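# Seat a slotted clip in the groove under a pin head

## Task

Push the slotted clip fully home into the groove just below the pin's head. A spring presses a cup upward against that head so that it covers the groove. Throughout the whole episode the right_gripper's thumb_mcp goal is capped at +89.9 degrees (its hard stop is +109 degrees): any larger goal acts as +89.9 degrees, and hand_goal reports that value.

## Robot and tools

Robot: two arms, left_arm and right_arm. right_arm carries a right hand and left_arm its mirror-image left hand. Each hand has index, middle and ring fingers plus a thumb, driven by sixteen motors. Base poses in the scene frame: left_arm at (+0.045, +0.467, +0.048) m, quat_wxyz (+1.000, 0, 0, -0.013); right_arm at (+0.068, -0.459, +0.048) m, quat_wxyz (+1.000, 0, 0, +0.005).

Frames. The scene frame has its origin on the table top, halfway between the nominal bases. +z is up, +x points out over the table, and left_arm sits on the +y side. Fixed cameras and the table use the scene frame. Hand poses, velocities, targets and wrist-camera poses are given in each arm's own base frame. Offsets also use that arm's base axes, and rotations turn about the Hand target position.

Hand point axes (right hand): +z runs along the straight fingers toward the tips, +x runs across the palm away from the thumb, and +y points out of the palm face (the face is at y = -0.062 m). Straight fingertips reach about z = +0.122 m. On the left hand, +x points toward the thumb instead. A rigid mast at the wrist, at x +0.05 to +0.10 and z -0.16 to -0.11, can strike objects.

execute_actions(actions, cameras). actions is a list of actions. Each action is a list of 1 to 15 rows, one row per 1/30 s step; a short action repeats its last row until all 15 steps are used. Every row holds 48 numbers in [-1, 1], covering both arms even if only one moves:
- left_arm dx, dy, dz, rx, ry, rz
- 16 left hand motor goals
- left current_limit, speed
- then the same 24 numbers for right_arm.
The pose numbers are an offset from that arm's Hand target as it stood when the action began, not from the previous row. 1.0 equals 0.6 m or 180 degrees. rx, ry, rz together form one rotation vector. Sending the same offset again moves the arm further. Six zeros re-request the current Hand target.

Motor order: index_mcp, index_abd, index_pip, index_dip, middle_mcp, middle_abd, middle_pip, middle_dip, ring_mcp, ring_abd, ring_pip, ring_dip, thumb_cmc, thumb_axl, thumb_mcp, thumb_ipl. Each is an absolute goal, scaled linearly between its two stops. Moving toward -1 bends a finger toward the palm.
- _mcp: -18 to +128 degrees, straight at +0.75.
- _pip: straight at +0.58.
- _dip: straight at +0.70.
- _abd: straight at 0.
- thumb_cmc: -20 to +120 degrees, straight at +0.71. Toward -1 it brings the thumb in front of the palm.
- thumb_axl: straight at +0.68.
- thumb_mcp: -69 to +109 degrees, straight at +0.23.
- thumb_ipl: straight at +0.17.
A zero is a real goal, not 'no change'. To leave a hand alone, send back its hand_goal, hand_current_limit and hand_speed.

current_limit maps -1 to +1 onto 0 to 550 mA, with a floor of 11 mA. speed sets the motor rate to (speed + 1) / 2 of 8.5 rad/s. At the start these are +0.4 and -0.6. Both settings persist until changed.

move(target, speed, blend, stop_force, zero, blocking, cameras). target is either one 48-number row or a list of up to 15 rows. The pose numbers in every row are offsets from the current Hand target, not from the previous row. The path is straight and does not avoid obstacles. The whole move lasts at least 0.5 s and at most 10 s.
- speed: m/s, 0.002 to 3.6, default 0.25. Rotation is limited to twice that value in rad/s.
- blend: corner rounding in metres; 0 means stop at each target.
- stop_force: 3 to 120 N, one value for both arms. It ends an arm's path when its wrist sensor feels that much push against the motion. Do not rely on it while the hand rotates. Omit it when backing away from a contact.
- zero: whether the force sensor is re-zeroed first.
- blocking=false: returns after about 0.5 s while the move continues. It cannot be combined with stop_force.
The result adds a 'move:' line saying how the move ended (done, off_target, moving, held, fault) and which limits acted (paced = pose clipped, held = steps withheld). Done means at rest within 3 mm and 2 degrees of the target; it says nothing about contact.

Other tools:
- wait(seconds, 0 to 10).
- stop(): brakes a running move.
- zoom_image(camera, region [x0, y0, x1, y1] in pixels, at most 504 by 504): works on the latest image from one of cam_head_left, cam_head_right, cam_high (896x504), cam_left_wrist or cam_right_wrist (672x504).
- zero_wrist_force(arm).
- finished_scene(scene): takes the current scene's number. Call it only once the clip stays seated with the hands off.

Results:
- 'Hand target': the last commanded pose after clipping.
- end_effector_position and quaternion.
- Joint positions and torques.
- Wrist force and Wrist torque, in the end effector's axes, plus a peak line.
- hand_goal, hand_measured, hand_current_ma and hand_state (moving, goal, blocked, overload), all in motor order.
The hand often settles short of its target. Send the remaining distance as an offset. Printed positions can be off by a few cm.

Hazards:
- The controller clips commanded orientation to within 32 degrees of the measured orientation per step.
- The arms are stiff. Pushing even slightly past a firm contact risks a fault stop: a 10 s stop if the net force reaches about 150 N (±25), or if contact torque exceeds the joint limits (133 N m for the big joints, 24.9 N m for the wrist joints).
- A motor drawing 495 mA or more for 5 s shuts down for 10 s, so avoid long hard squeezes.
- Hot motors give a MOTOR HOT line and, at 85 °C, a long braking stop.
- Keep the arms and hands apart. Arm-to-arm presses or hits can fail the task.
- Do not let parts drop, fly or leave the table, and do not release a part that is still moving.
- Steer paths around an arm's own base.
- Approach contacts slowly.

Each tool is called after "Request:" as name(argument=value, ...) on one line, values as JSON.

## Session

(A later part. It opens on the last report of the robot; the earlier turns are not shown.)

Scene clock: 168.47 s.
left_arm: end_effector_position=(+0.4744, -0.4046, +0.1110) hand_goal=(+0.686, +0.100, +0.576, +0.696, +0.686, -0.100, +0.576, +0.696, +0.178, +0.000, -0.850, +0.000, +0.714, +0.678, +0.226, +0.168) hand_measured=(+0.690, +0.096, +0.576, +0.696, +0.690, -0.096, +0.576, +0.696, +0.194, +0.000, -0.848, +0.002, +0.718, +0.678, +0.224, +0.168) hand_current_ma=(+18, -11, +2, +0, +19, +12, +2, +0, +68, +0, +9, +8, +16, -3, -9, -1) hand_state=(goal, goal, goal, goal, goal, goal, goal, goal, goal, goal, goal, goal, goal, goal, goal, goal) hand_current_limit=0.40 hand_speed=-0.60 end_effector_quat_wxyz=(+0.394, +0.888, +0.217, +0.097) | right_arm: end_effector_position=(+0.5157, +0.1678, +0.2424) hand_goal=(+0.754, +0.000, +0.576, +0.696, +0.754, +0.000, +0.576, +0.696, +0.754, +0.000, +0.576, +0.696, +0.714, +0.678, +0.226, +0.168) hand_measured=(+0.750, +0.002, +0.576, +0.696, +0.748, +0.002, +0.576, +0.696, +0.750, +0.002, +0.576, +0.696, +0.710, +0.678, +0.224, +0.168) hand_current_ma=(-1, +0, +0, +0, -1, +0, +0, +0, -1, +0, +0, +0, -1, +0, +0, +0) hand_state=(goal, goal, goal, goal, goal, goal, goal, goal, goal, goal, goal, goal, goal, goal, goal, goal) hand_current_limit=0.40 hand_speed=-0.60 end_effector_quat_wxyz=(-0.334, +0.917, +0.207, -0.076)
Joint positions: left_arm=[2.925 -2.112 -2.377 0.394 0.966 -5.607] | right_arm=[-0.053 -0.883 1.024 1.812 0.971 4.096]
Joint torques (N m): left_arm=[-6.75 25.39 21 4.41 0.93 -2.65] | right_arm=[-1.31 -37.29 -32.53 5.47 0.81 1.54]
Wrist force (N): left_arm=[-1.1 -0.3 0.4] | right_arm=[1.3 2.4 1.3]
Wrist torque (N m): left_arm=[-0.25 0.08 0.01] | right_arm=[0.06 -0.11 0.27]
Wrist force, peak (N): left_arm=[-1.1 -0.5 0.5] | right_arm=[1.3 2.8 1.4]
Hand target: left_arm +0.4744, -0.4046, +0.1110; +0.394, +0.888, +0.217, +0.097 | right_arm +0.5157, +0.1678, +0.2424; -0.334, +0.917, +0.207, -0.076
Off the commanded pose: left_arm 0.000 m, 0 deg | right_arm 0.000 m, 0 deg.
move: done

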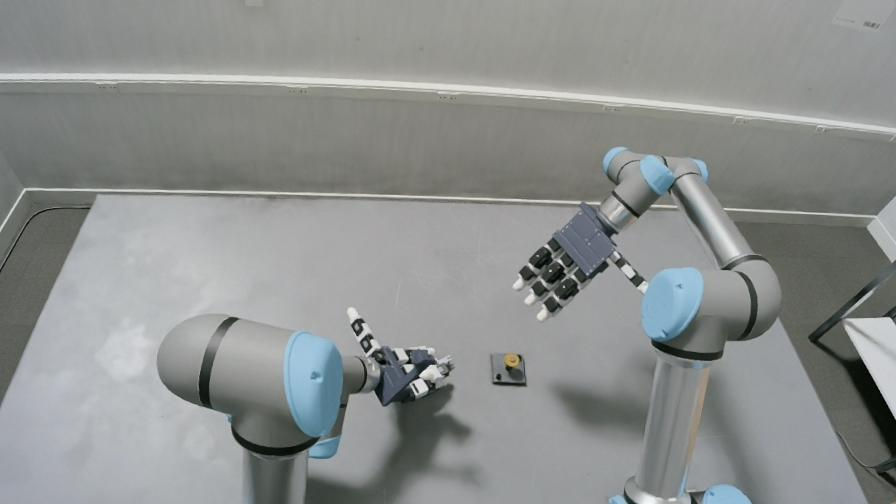

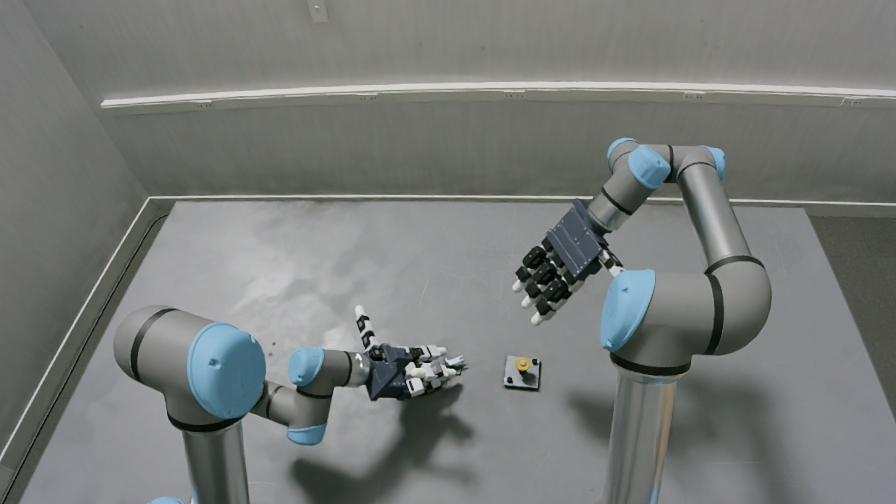

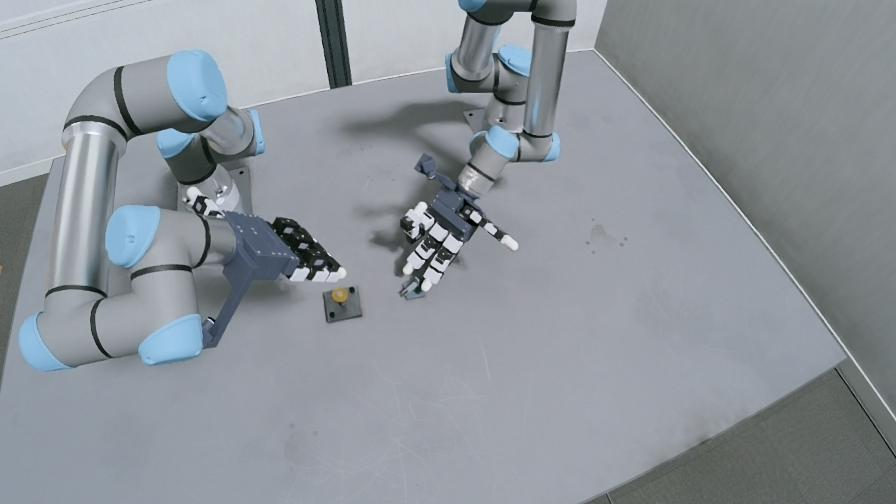

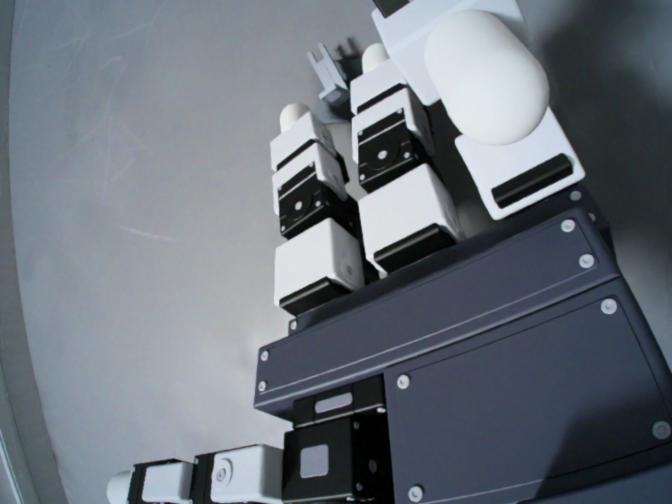

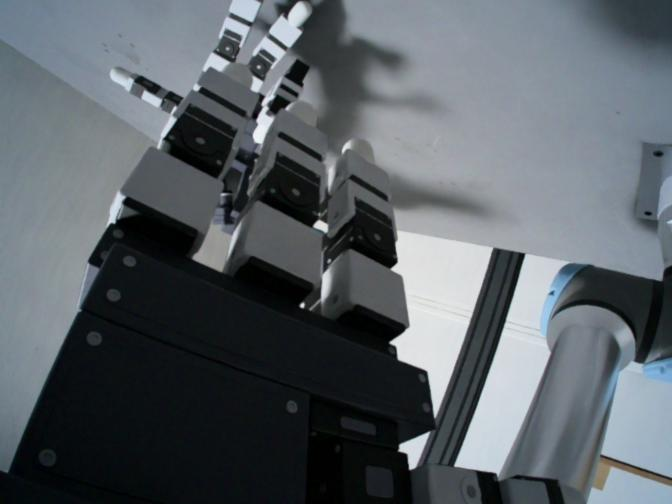

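Request:
move(target=[0.0015,0.0008,-0.003,0,0,0,0.685,-0.03,0.576,0.696,0.685,0.03,0.576,0.696,0.178,0,-0.85,0.0,0.714,0.678,0.226,0.168,0.4,-0.9,0,0,0,0,0,0,0.754,0,0.576,0.696,0.754,0,0.576,0.696,0.754,0,0.576,0.696,0.714,0.678,0.226,0.168,0.4,-0.6], speed=0.02, cameras=["all"])

Request:
zoom_image(camera="cam_left_wrist", region=[270, 10, 400, 140])

Request:
zoom_image(camera="cam_head_right", region=[430, 335, 480, 385])

Request:
zoom_image(camera="cam_high", region=[385, 255, 435, 305])

Scene clock: 235.60 s.
left_arm: end_effector_position=(+0.4753, -0.4041, +0.1092) hand_goal=(+0.686, -0.030, +0.576, +0.696, +0.686, +0.030, +0.576, +0.696, +0.178, +0.000, -0.850, +0.000, +0.714, +0.678, +0.226, +0.168) hand_measured=(+0.690, -0.026, +0.576, +0.696, +0.690, +0.026, +0.576, +0.696, +0.194, +0.000, -0.848, +0.002, +0.718, +0.678, +0.224, +0.168) hand_current_ma=(+18, +10, +2, +0, +19, -10, +2, +0, +68, +0, +9, +8, +16, -3, -9, -1) hand_state=(goal, goal, goal, goal, goal, goal, goal, goal, goal, goal, goal, goal, goal, goal, goal, goal) hand_current_limit=0.40 hand_speed=-0.90 end_effector_quat_wxyz=(+0.394, +0.888, +0.217, +0.097) | right_arm: end_effector_position=(+0.5157, +0.1678, +0.2424) hand_goal=(+0.754, +0.000, +0.576, +0.696, +0.754, +0.000, +0.576, +0.696, +0.754, +0.000, +0.576, +0.696, +0.714, +0.678, +0.226, +0.168) hand_measured=(+0.750, +0.002, +0.576, +0.696, +0.748, +0.002, +0.576, +0.696, +0.750, +0.002, +0.576, +0.696, +0.710, +0.678, +0.224, +0.168) hand_current_ma=(-1, +0, +0, +0, -1, +0, +0, +0, -1, +0, +0, +0, -1, +0, +0, +0) hand_state=(goal, goal, goal, goal, goal, goal, goal, goal, goal, goal, goal, goal, goal, goal, goal, goal) hand_current_limit=0.40 hand_speed=-0.60 end_effector_quat_wxyz=(-0.334, +0.917, +0.207, -0.076)
Joint positions: left_arm=[2.926 -2.118 -2.376 0.397 0.965 -5.605] | right_arm=[-0.053 -0.883 1.024 1.812 0.971 4.096]
Joint torques (N m): left_arm=[11.86 24.88 21.15 4.18 -2.65 2.44] | right_arm=[1.66 -37.15 -32.41 5.53 0.65 1.41]
Wrist force (N): left_arm=[-1.1 -0.7 0.4] | right_arm=[1.3 2.5 1.3]
Wrist torque (N m): left_arm=[-0.30 0.09 -0.06] | right_arm=[0.07 -0.11 0.28]
Wrist force, peak (N): left_arm=[-1.3 -0.2 0.6] | right_arm=[1.4 2.8 1.4]
Hand target: left_arm +0.4753, -0.4041, +0.1092; +0.394, +0.888, +0.217, +0.097 | right_arm +0.5157, +0.1678, +0.2424; -0.334, +0.917, +0.207, -0.076
Off the commanded pose: left_arm 0.000 m, 0 deg | right_arm 0.000 m, 0 deg.
move: done

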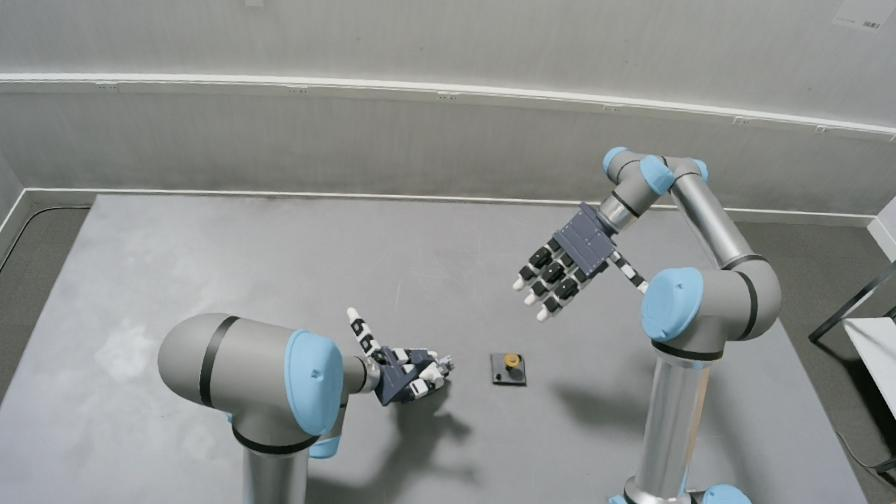

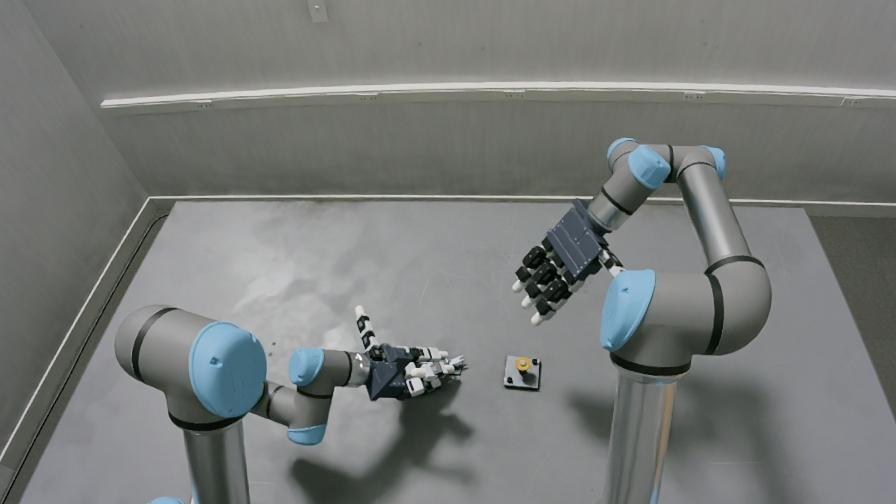

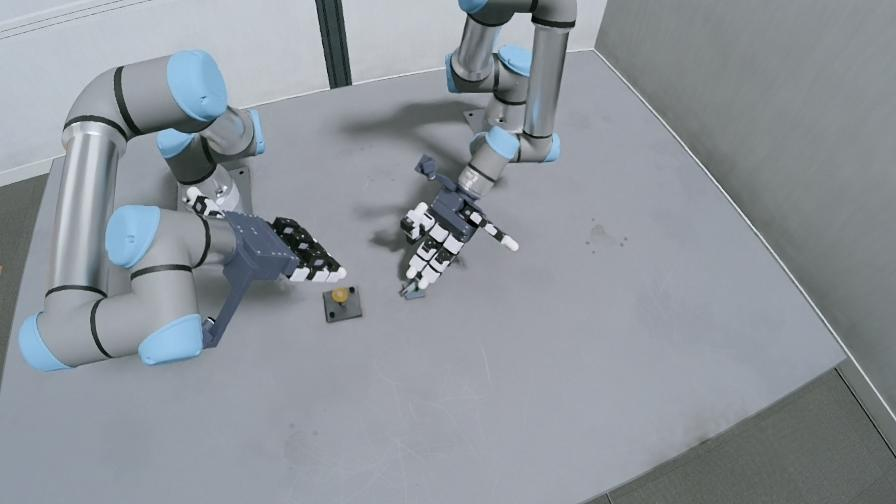

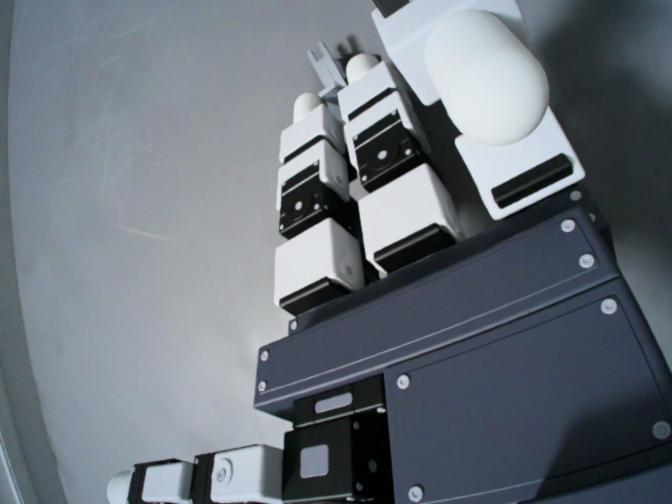

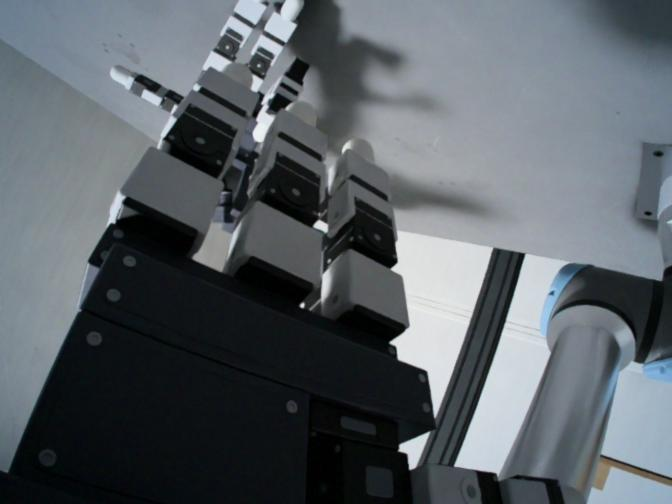

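Scaled by 3.877 from the camera's 672x504 image, which has a finer 960x720 frame.

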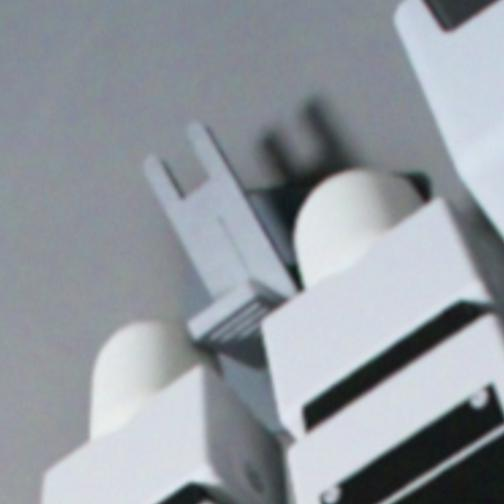

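Scaled by 10.080.

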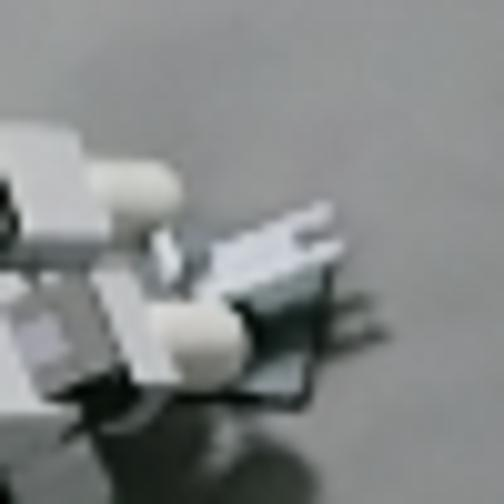

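Scaled by 10.080.

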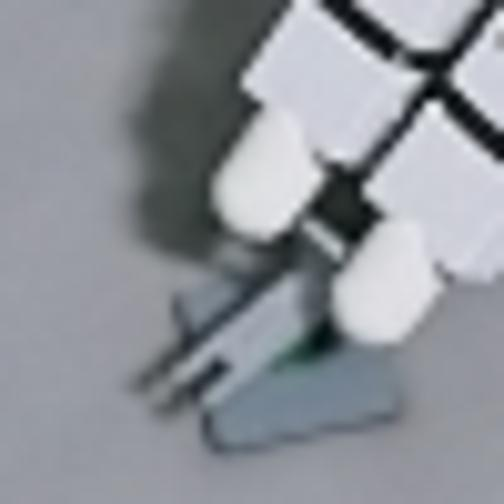

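Request:
move(target=[0,0,0,0,0,0,0.685,-0.09,0.576,0.696,0.685,0.09,0.576,0.696,0.178,0,-0.85,0.0,0.714,0.678,0.226,0.168,0.4,-0.95,0,0,0,0,0,0,0.754,0,0.576,0.696,0.754,0,0.576,0.696,0.754,0,0.576,0.696,0.714,0.678,0.226,0.168,0.4,-0.6], speed=0.02, cameras=["cam_left_wrist"])

Request:
zoom_image(camera="cam_left_wrist", region=[270, 10, 400, 140])

Scene clock: 241.60 s.
left_arm: end_effector_position=(+0.4753, -0.4041, +0.1092) hand_goal=(+0.686, -0.090, +0.576, +0.696, +0.686, +0.090, +0.576, +0.696, +0.178, +0.000, -0.850, +0.000, +0.714, +0.678, +0.226, +0.168) hand_measured=(+0.690, -0.062, +0.576, +0.696, +0.690, +0.062, +0.576, +0.696, +0.194, +0.000, -0.848, +0.002, +0.718, +0.678, +0.224, +0.168) hand_current_ma=(+19, +98, +2, +0, +19, -101, +2, +0, +68, +0, +9, +8, +16, -3, -9, -1) hand_state=(goal, blocked, goal, goal, goal, blocked, goal, goal, goal, goal, goal, goal, goal, goal, goal, goal) hand_current_limit=0.40 hand_speed=-0.95 end_effector_quat_wxyz=(+0.394, +0.888, +0.217, +0.097) | right_arm: end_effector_position=(+0.5157, +0.1678, +0.2424) hand_goal=(+0.754, +0.000, +0.576, +0.696, +0.754, +0.000, +0.576, +0.696, +0.754, +0.000, +0.576, +0.696, +0.714, +0.678, +0.226, +0.168) hand_measured=(+0.750, +0.002, +0.576, +0.696, +0.748, +0.002, +0.576, +0.696, +0.750, +0.002, +0.576, +0.696, +0.710, +0.678, +0.224, +0.168) hand_current_ma=(-1, +0, +0, +0, -1, +0, +0, +0, -1, +0, +0, +0, -1, +0, +0, +0) hand_state=(goal, goal, goal, goal, goal, goal, goal, goal, goal, goal, goal, goal, goal, goal, goal, goal) hand_current_limit=0.40 hand_speed=-0.60 end_effector_quat_wxyz=(-0.334, +0.917, +0.207, -0.076)
Joint positions: left_arm=[2.926 -2.118 -2.376 0.398 0.965 -5.605] | right_arm=[-0.053 -0.883 1.024 1.812 0.971 4.096]
Joint torques (N m): left_arm=[11.72 25.5 20.74 4.41 -2.65 2.45] | right_arm=[4.53 -37.04 -32.88 5.41 0.58 1.37]
Wrist force (N): left_arm=[-0.8 -0.4 0.4] | right_arm=[1.1 2.3 1.1]
Wrist torque (N m): left_arm=[-0.25 0.06 -0.05] | right_arm=[0.07 -0.08 0.25]
Wrist force, peak (N): left_arm=[-1.3 -0.4 0.4] | right_arm=[1.5 2.7 1.3]
Hand target: left_arm +0.4753, -0.4041, +0.1092; +0.394, +0.888, +0.217, +0.097 | right_arm +0.5157, +0.1678, +0.2424; -0.334, +0.917, +0.207, -0.076
Off the commanded pose: left_arm 0.000 m, 0 deg | right_arm 0.000 m, 0 deg.
move: done
Images, in order (width x height): cam_left_wrist 672x504.

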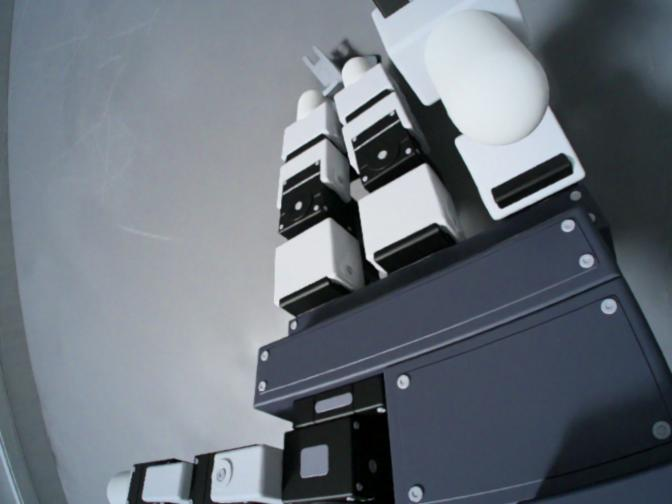

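Scaled by 3.877 from the camera's 672x504 image, which has a finer 960x720 frame.

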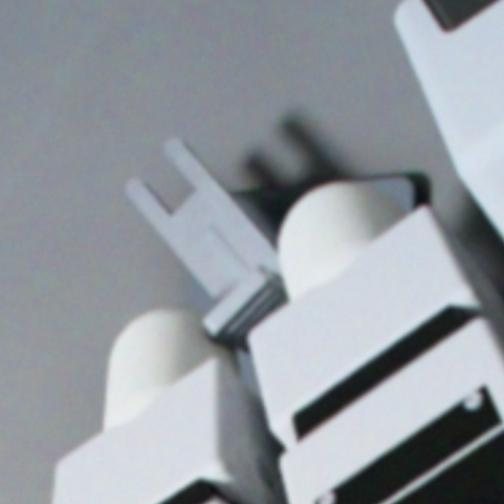

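Request:
wait(seconds=0.1, cameras=["cam_head_right","cam_left_wrist","cam_high"])

Request:
zoom_image(camera="cam_head_right", region=[410, 320, 550, 400])

Request:
zoom_image(camera="cam_left_wrist", region=[270, 10, 400, 140])

Request:
zoom_image(camera="cam_high", region=[370, 240, 470, 310])

Scene clock: 265.47 s.
left_arm: end_effector_position=(+0.4753, -0.4041, +0.1092) hand_goal=(+0.686, -0.090, +0.576, +0.696, +0.686, +0.090, +0.576, +0.696, +0.178, +0.000, -0.850, +0.000, +0.714, +0.678, +0.226, +0.168) hand_measured=(+0.690, -0.062, +0.576, +0.696, +0.690, +0.062, +0.576, +0.696, +0.194, +0.000, -0.848, +0.002, +0.718, +0.678, +0.224, +0.168) hand_current_ma=(+19, +98, +2, +0, +19, -101, +2, +0, +68, +0, +9, +8, +16, -3, -9, -1) hand_state=(goal, blocked, goal, goal, goal, blocked, goal, goal, goal, goal, goal, goal, goal, goal, goal, goal) hand_current_limit=0.40 hand_speed=-0.95 end_effector_quat_wxyz=(+0.394, +0.888, +0.217, +0.097) | right_arm: end_effector_position=(+0.5157, +0.1678, +0.2424) hand_goal=(+0.754, +0.000, +0.576, +0.696, +0.754, +0.000, +0.576, +0.696, +0.754, +0.000, +0.576, +0.696, +0.714, +0.678, +0.226, +0.168) hand_measured=(+0.750, +0.002, +0.576, +0.696, +0.748, +0.002, +0.576, +0.696, +0.750, +0.002, +0.576, +0.696, +0.710, +0.678, +0.224, +0.168) hand_current_ma=(-1, +0, +0, +0, -1, +0, +0, +0, -1, +0, +0, +0, -1, +0, +0, +0) hand_state=(goal, goal, goal, goal, goal, goal, goal, goal, goal, goal, goal, goal, goal, goal, goal, goal) hand_current_limit=0.40 hand_speed=-0.60 end_effector_quat_wxyz=(-0.334, +0.917, +0.207, -0.076)
Joint positions: left_arm=[2.926 -2.118 -2.376 0.398 0.965 -5.605] | right_arm=[-0.053 -0.883 1.024 1.812 0.971 4.096]
Joint torques (N m): left_arm=[9.86 26.13 21.25 4.37 -2.5 2.37] | right_arm=[6.69 -37.69 -32.16 5.47 0.68 1.42]
Wrist force (N): left_arm=[-0.7 -0.3 0.5] | right_arm=[1.5 2.6 1.3]
Wrist torque (N m): left_arm=[-0.25 0.05 -0.04] | right_arm=[0.09 -0.13 0.29]
Wrist force, peak (N): left_arm=[-1.0 -0.7 0.6] | right_arm=[1.3 2.8 1.3]
Hand target: left_arm +0.4753, -0.4041, +0.1092; +0.394, +0.888, +0.217, +0.097 | right_arm +0.5157, +0.1678, +0.2424; -0.334, +0.917, +0.207, -0.076
Off the commanded pose: left_arm 0.000 m, 0 deg | right_arm 0.000 m, 0 deg.
wait: 0.10 s; at rest from the start
Images, in order (width x height): cam_head_right 896x504, cam_high 896x504, cam_left_wrist 672x504.

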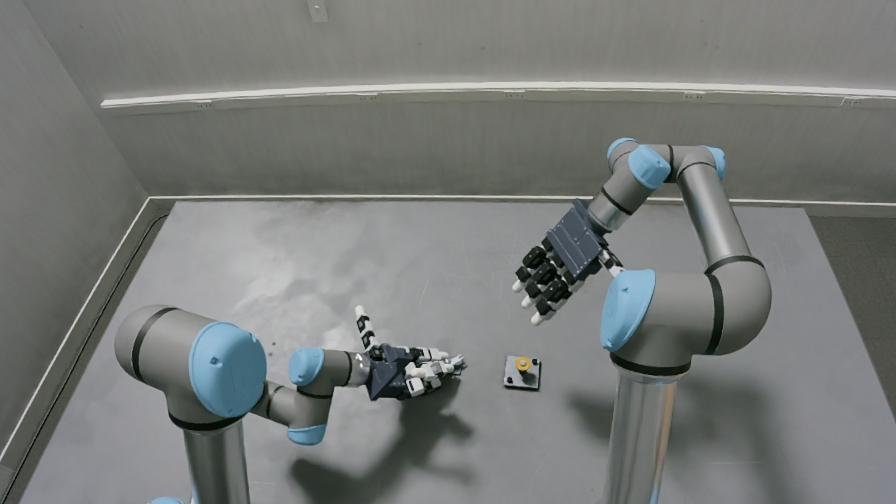

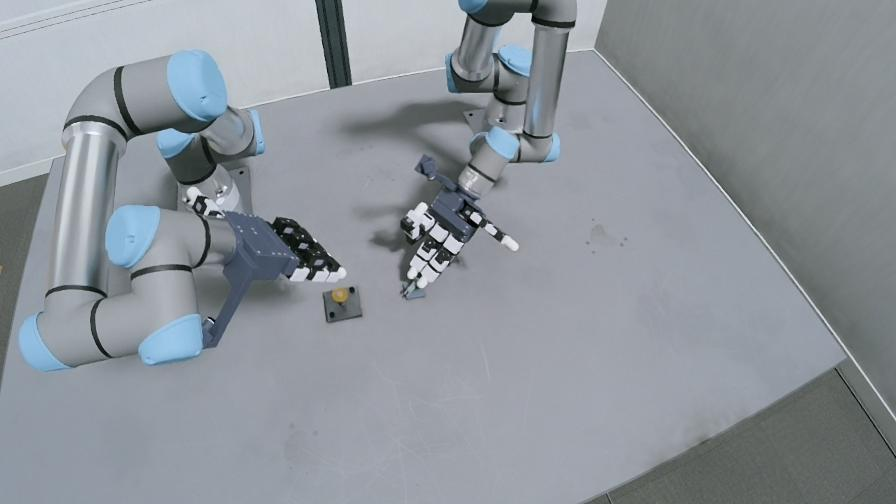

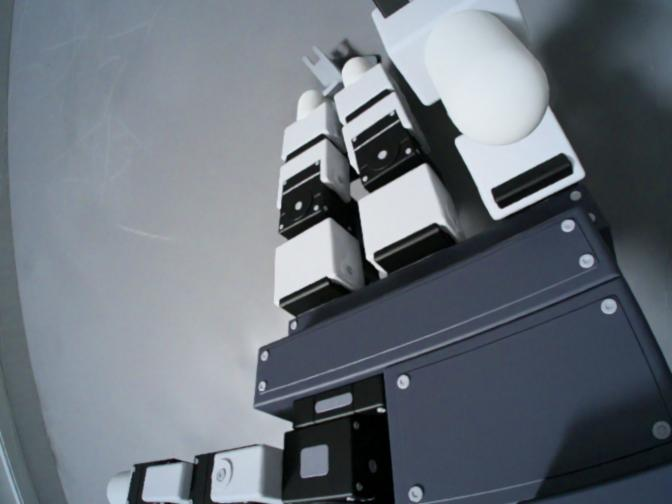

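Scaled by 3.600.

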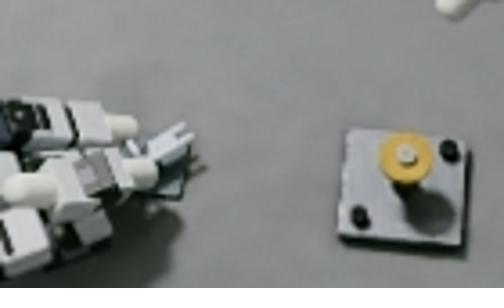

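Scaled by 3.877 from the camera's 672x504 image, which has a finer 960x720 frame.

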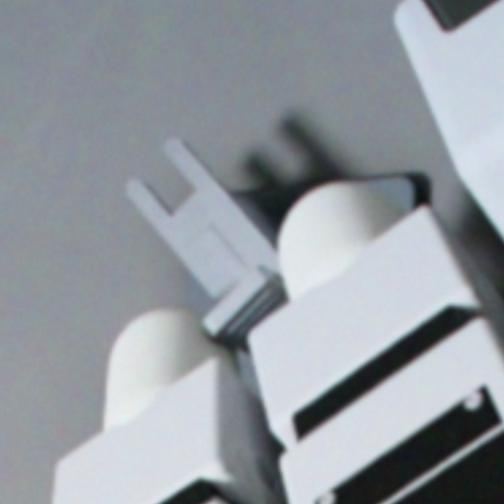

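Scaled by 5.040.

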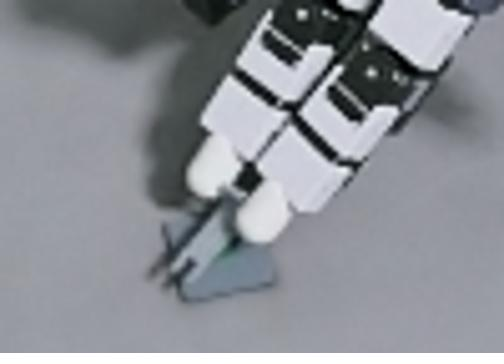

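Request:
zoom_image(camera="cam_head_right", region=[435, 345, 475, 385])

Request:
zoom_image(camera="cam_high", region=[390, 265, 430, 305])

Request:
zoom_image(camera="cam_left_wrist", region=[290, 30, 350, 90])

Scaled by 12.600.

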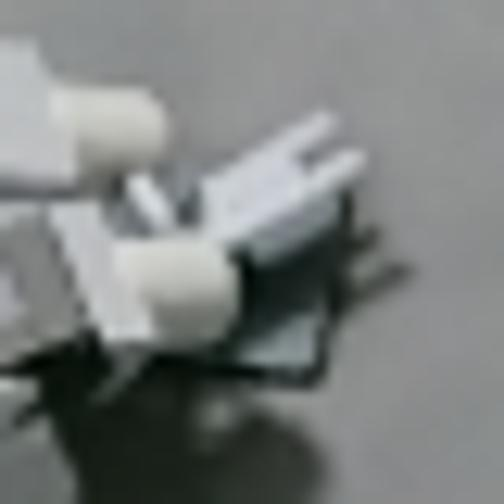

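Scaled by 12.600.

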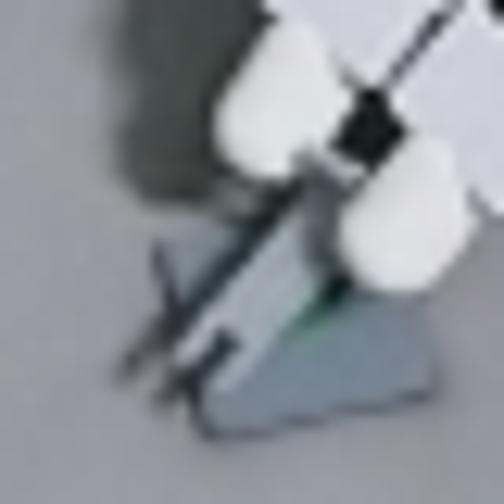

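Scaled by 8.400 from the camera's 672x504 image, which has a finer 960x720 frame.

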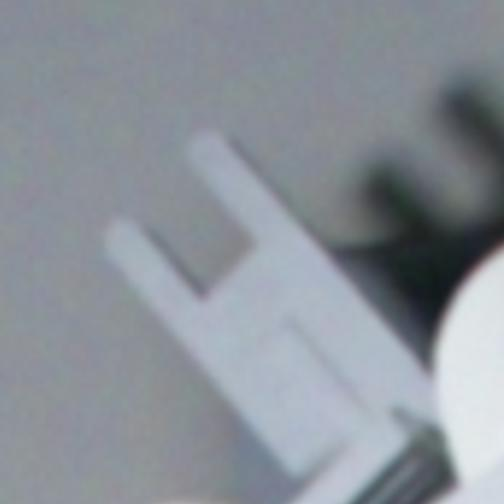

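Request:
move(target=[[0,0,0,0,0,0,0.685,-0.16,0.576,0.696,0.685,0.16,0.576,0.696,0.178,0,-0.85,0.0,0.714,0.678,0.226,0.168,0.6,-0.95,0,0,0,0,0,0,0.754,0,0.576,0.696,0.754,0,0.576,0.696,0.754,0,0.576,0.696,0.714,0.678,0.226,0.168,0.4,-0.6],[0,0,0.01,0,0,0,0.685,-0.16,0.576,0.696,0.685,0.16,0.576,0.696,0.178,0,-0.85,0.0,0.714,0.678,0.226,0.168,0.6,-0.95,0,0,0,0,0,0,0.754,0,0.576,0.696,0.754,0,0.576,0.696,0.754,0,0.576,0.696,0.714,0.678,0.226,0.168,0.4,-0.6]], speed=0.02, cameras=["cam_head_right","cam_left_wrist"])

Request:
zoom_image(camera="cam_left_wrist", region=[270, 10, 400, 140])

Request:
zoom_image(camera="cam_head_right", region=[435, 345, 475, 385])

Scene clock: 314.90 s.
left_arm: end_effector_position=(+0.4753, -0.4041, +0.1151) hand_goal=(+0.686, -0.160, +0.576, +0.696, +0.686, +0.160, +0.576, +0.696, +0.178, +0.000, -0.850, +0.000, +0.714, +0.678, +0.226, +0.168) hand_measured=(+0.694, -0.072, +0.578, +0.696, +0.690, +0.064, +0.576, +0.696, +0.194, +0.000, -0.848, +0.002, +0.718, +0.678, +0.224, +0.168) hand_current_ma=(+31, +351, +4, +0, +19, -377, +2, +0, +68, +0, +9, +8, +16, -3, -9, -1) hand_state=(goal, blocked, goal, goal, goal, blocked, goal, goal, goal, goal, goal, goal, goal, goal, goal, goal) hand_current_limit=0.60 hand_speed=-0.95 end_effector_quat_wxyz=(+0.394, +0.888, +0.217, +0.097) | right_arm: end_effector_position=(+0.5157, +0.1678, +0.2424) hand_goal=(+0.754, +0.000, +0.576, +0.696, +0.754, +0.000, +0.576, +0.696, +0.754, +0.000, +0.576, +0.696, +0.714, +0.678, +0.226, +0.168) hand_measured=(+0.750, +0.002, +0.576, +0.696, +0.748, +0.002, +0.576, +0.696, +0.750, +0.002, +0.576, +0.696, +0.710, +0.678, +0.224, +0.168) hand_current_ma=(-1, +0, +0, +0, -1, +0, +0, +0, -1, +0, +0, +0, -1, +0, +0, +0) hand_state=(goal, goal, goal, goal, goal, goal, goal, goal, goal, goal, goal, goal, goal, goal, goal, goal) hand_current_limit=0.40 hand_speed=-0.60 end_effector_quat_wxyz=(-0.334, +0.917, +0.207, -0.076)
Joint positions: left_arm=[2.926 -2.099 -2.376 0.379 0.965 -5.605] | right_arm=[-0.053 -0.883 1.024 1.812 0.971 4.096]
Joint torques (N m): left_arm=[6.21 37.65 -4.69 1.15 -2.26 -0.46] | right_arm=[9.9 -37.42 -32.67 5.45 0.62 1.32]
Wrist force (N): left_arm=[-0.9 -0.4 1.0] | right_arm=[1.3 2.4 1.0]
Wrist torque (N m): left_arm=[-0.27 0.06 -0.06] | right_arm=[0.09 -0.10 0.28]
Wrist force, peak (N): left_arm=[-1.1 -0.6 0.8] | right_arm=[1.5 2.8 1.1]
Hand target: left_arm +0.4753, -0.4041, +0.1152; +0.394, +0.888, +0.217, +0.097 | right_arm +0.5157, +0.1678, +0.2424; -0.334, +0.917, +0.207, -0.076
Off the commanded pose: left_arm 0.000 m, 0 deg | right_arm 0.000 m, 0 deg.
move: done
Images, in order (width x height): cam_head_right 896x504, cam_left_wrist 672x504.

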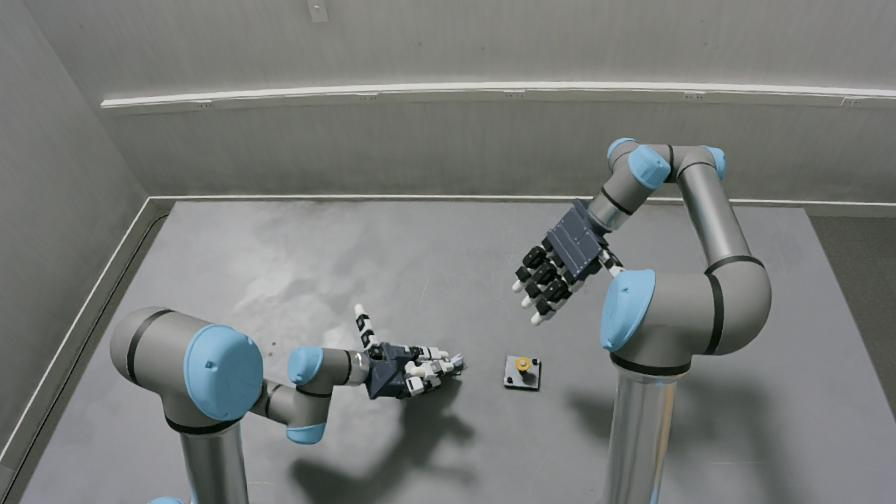

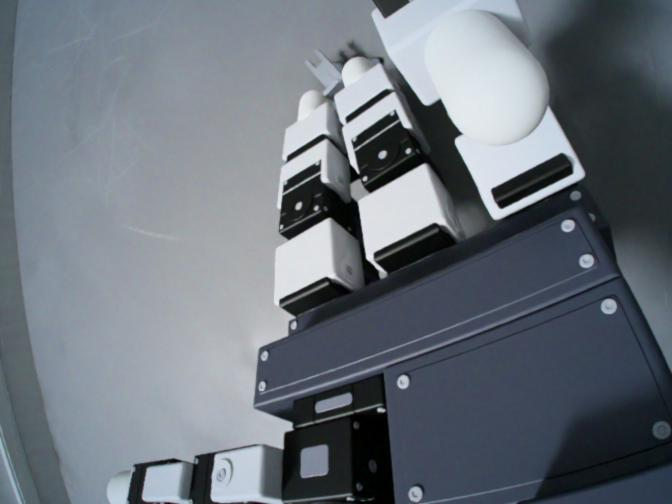

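Scaled by 3.877 from the camera's 672x504 image, which has a finer 960x720 frame.

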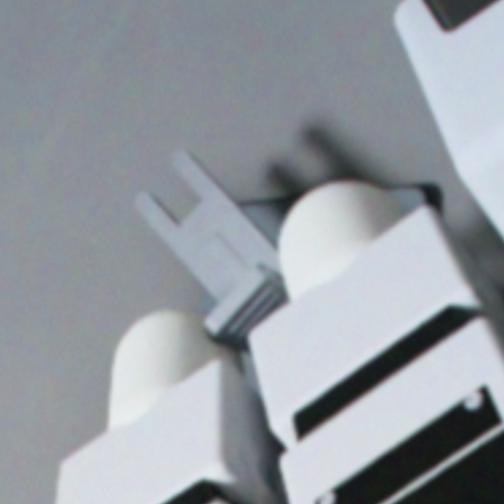

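Scaled by 12.600.

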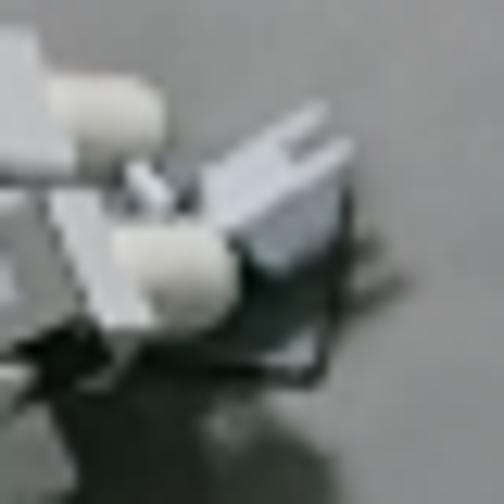

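Request:
move(target=[0,0,0.04,0,0,0,0.685,-0.16,0.576,0.696,0.685,0.16,0.576,0.696,0.178,0,-0.85,0.0,0.714,0.678,0.226,0.168,0.6,-0.95,0,0,0,0,0,0,0.754,0,0.576,0.696,0.754,0,0.576,0.696,0.754,0,0.576,0.696,0.714,0.678,0.226,0.168,0.4,-0.6], speed=0.03, cameras=["cam_head_right","cam_left_wrist","cam_high"])

Request:
zoom_image(camera="cam_left_wrist", region=[290, 30, 350, 90])

Request:
zoom_image(camera="cam_head_right", region=[435, 340, 475, 380])

Request:
zoom_image(camera="cam_high", region=[390, 265, 430, 305])

Scene clock: 330.67 s.
left_arm: end_effector_position=(+0.4753, -0.4041, +0.1391) hand_goal=(+0.686, -0.160, +0.576, +0.696, +0.686, +0.160, +0.576, +0.696, +0.178, +0.000, -0.850, +0.000, +0.714, +0.678, +0.226, +0.168) hand_measured=(+0.694, -0.072, +0.578, +0.696, +0.690, +0.064, +0.576, +0.696, +0.194, +0.000, -0.848, +0.002, +0.718, +0.678, +0.224, +0.168) hand_current_ma=(+32, +351, +4, +0, +19, -377, +2, +0, +68, +0, +9, +8, +16, -3, -9, -1) hand_state=(goal, blocked, goal, goal, goal, blocked, goal, goal, goal, goal, goal, goal, goal, goal, goal, goal) hand_current_limit=0.60 hand_speed=-0.95 end_effector_quat_wxyz=(+0.394, +0.888, +0.217, +0.097) | right_arm: end_effector_position=(+0.5157, +0.1678, +0.2424) hand_goal=(+0.754, +0.000, +0.576, +0.696, +0.754, +0.000, +0.576, +0.696, +0.754, +0.000, +0.576, +0.696, +0.714, +0.678, +0.226, +0.168) hand_measured=(+0.750, +0.002, +0.576, +0.696, +0.748, +0.002, +0.576, +0.696, +0.750, +0.002, +0.576, +0.696, +0.710, +0.678, +0.224, +0.168) hand_current_ma=(-1, +0, +0, +0, -1, +0, +0, +0, -1, +0, +0, +0, -1, +0, +0, +0) hand_state=(goal, goal, goal, goal, goal, goal, goal, goal, goal, goal, goal, goal, goal, goal, goal, goal) hand_current_limit=0.40 hand_speed=-0.60 end_effector_quat_wxyz=(-0.334, +0.917, +0.207, -0.076)
Joint positions: left_arm=[2.926 -2.02 -2.377 0.301 0.965 -5.605] | right_arm=[-0.053 -0.883 1.024 1.812 0.971 4.096]
Joint torques (N m): left_arm=[-2.96 35.62 22.42 1.28 -2.57 2.39] | right_arm=[9.09 -37.1 -32.32 5.5 0.47 1.28]
Wrist force (N): left_arm=[-0.8 -0.6 0.5] | right_arm=[1.6 2.3 1.0]
Wrist torque (N m): left_arm=[-0.28 0.05 0.00] | right_arm=[0.07 -0.14 0.30]
Wrist force, peak (N): left_arm=[-0.9 -0.8 1.0] | right_arm=[1.5 2.8 1.3]
Hand target: left_arm +0.4753, -0.4041, +0.1392; +0.394, +0.888, +0.217, +0.097 | right_arm +0.5157, +0.1678, +0.2424; -0.334, +0.917, +0.207, -0.076
Off the commanded pose: left_arm 0.000 m, 0 deg | right_arm 0.000 m, 0 deg.
move: done
Images, in order (width x height): cam_head_right 896x504, cam_high 896x504, cam_left_wrist 672x504.

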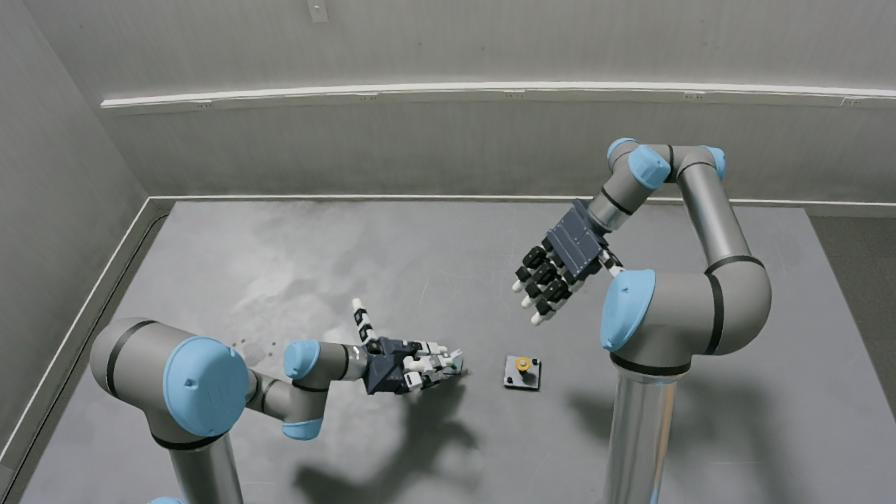

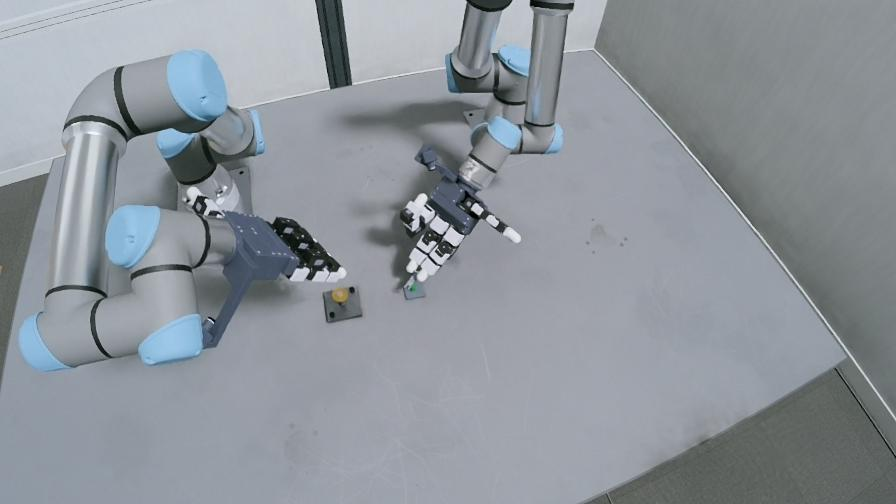

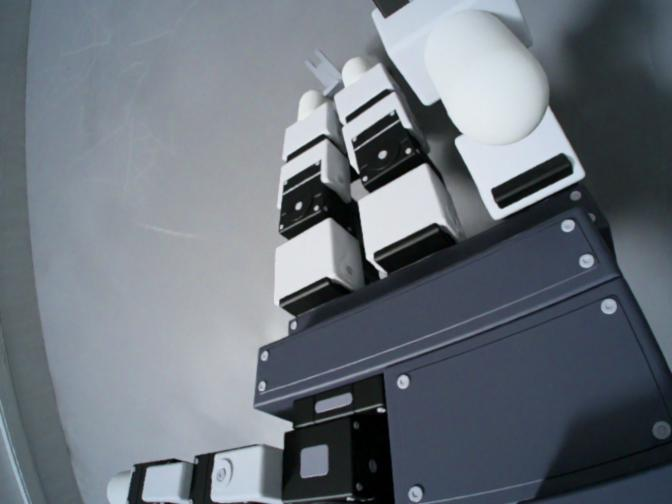

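Scaled by 8.400 from the camera's 672x504 image, which has a finer 960x720 frame.

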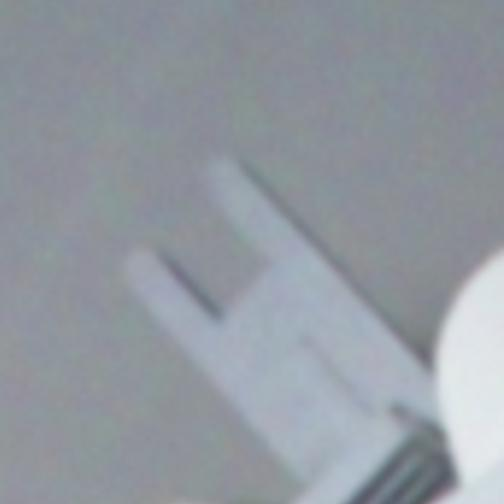

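Scaled by 12.600.

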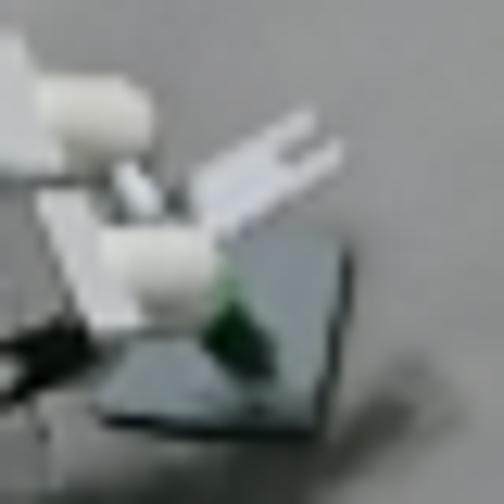

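Scaled by 12.600.

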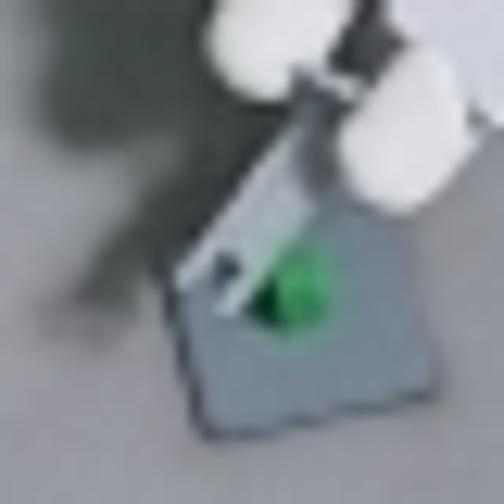

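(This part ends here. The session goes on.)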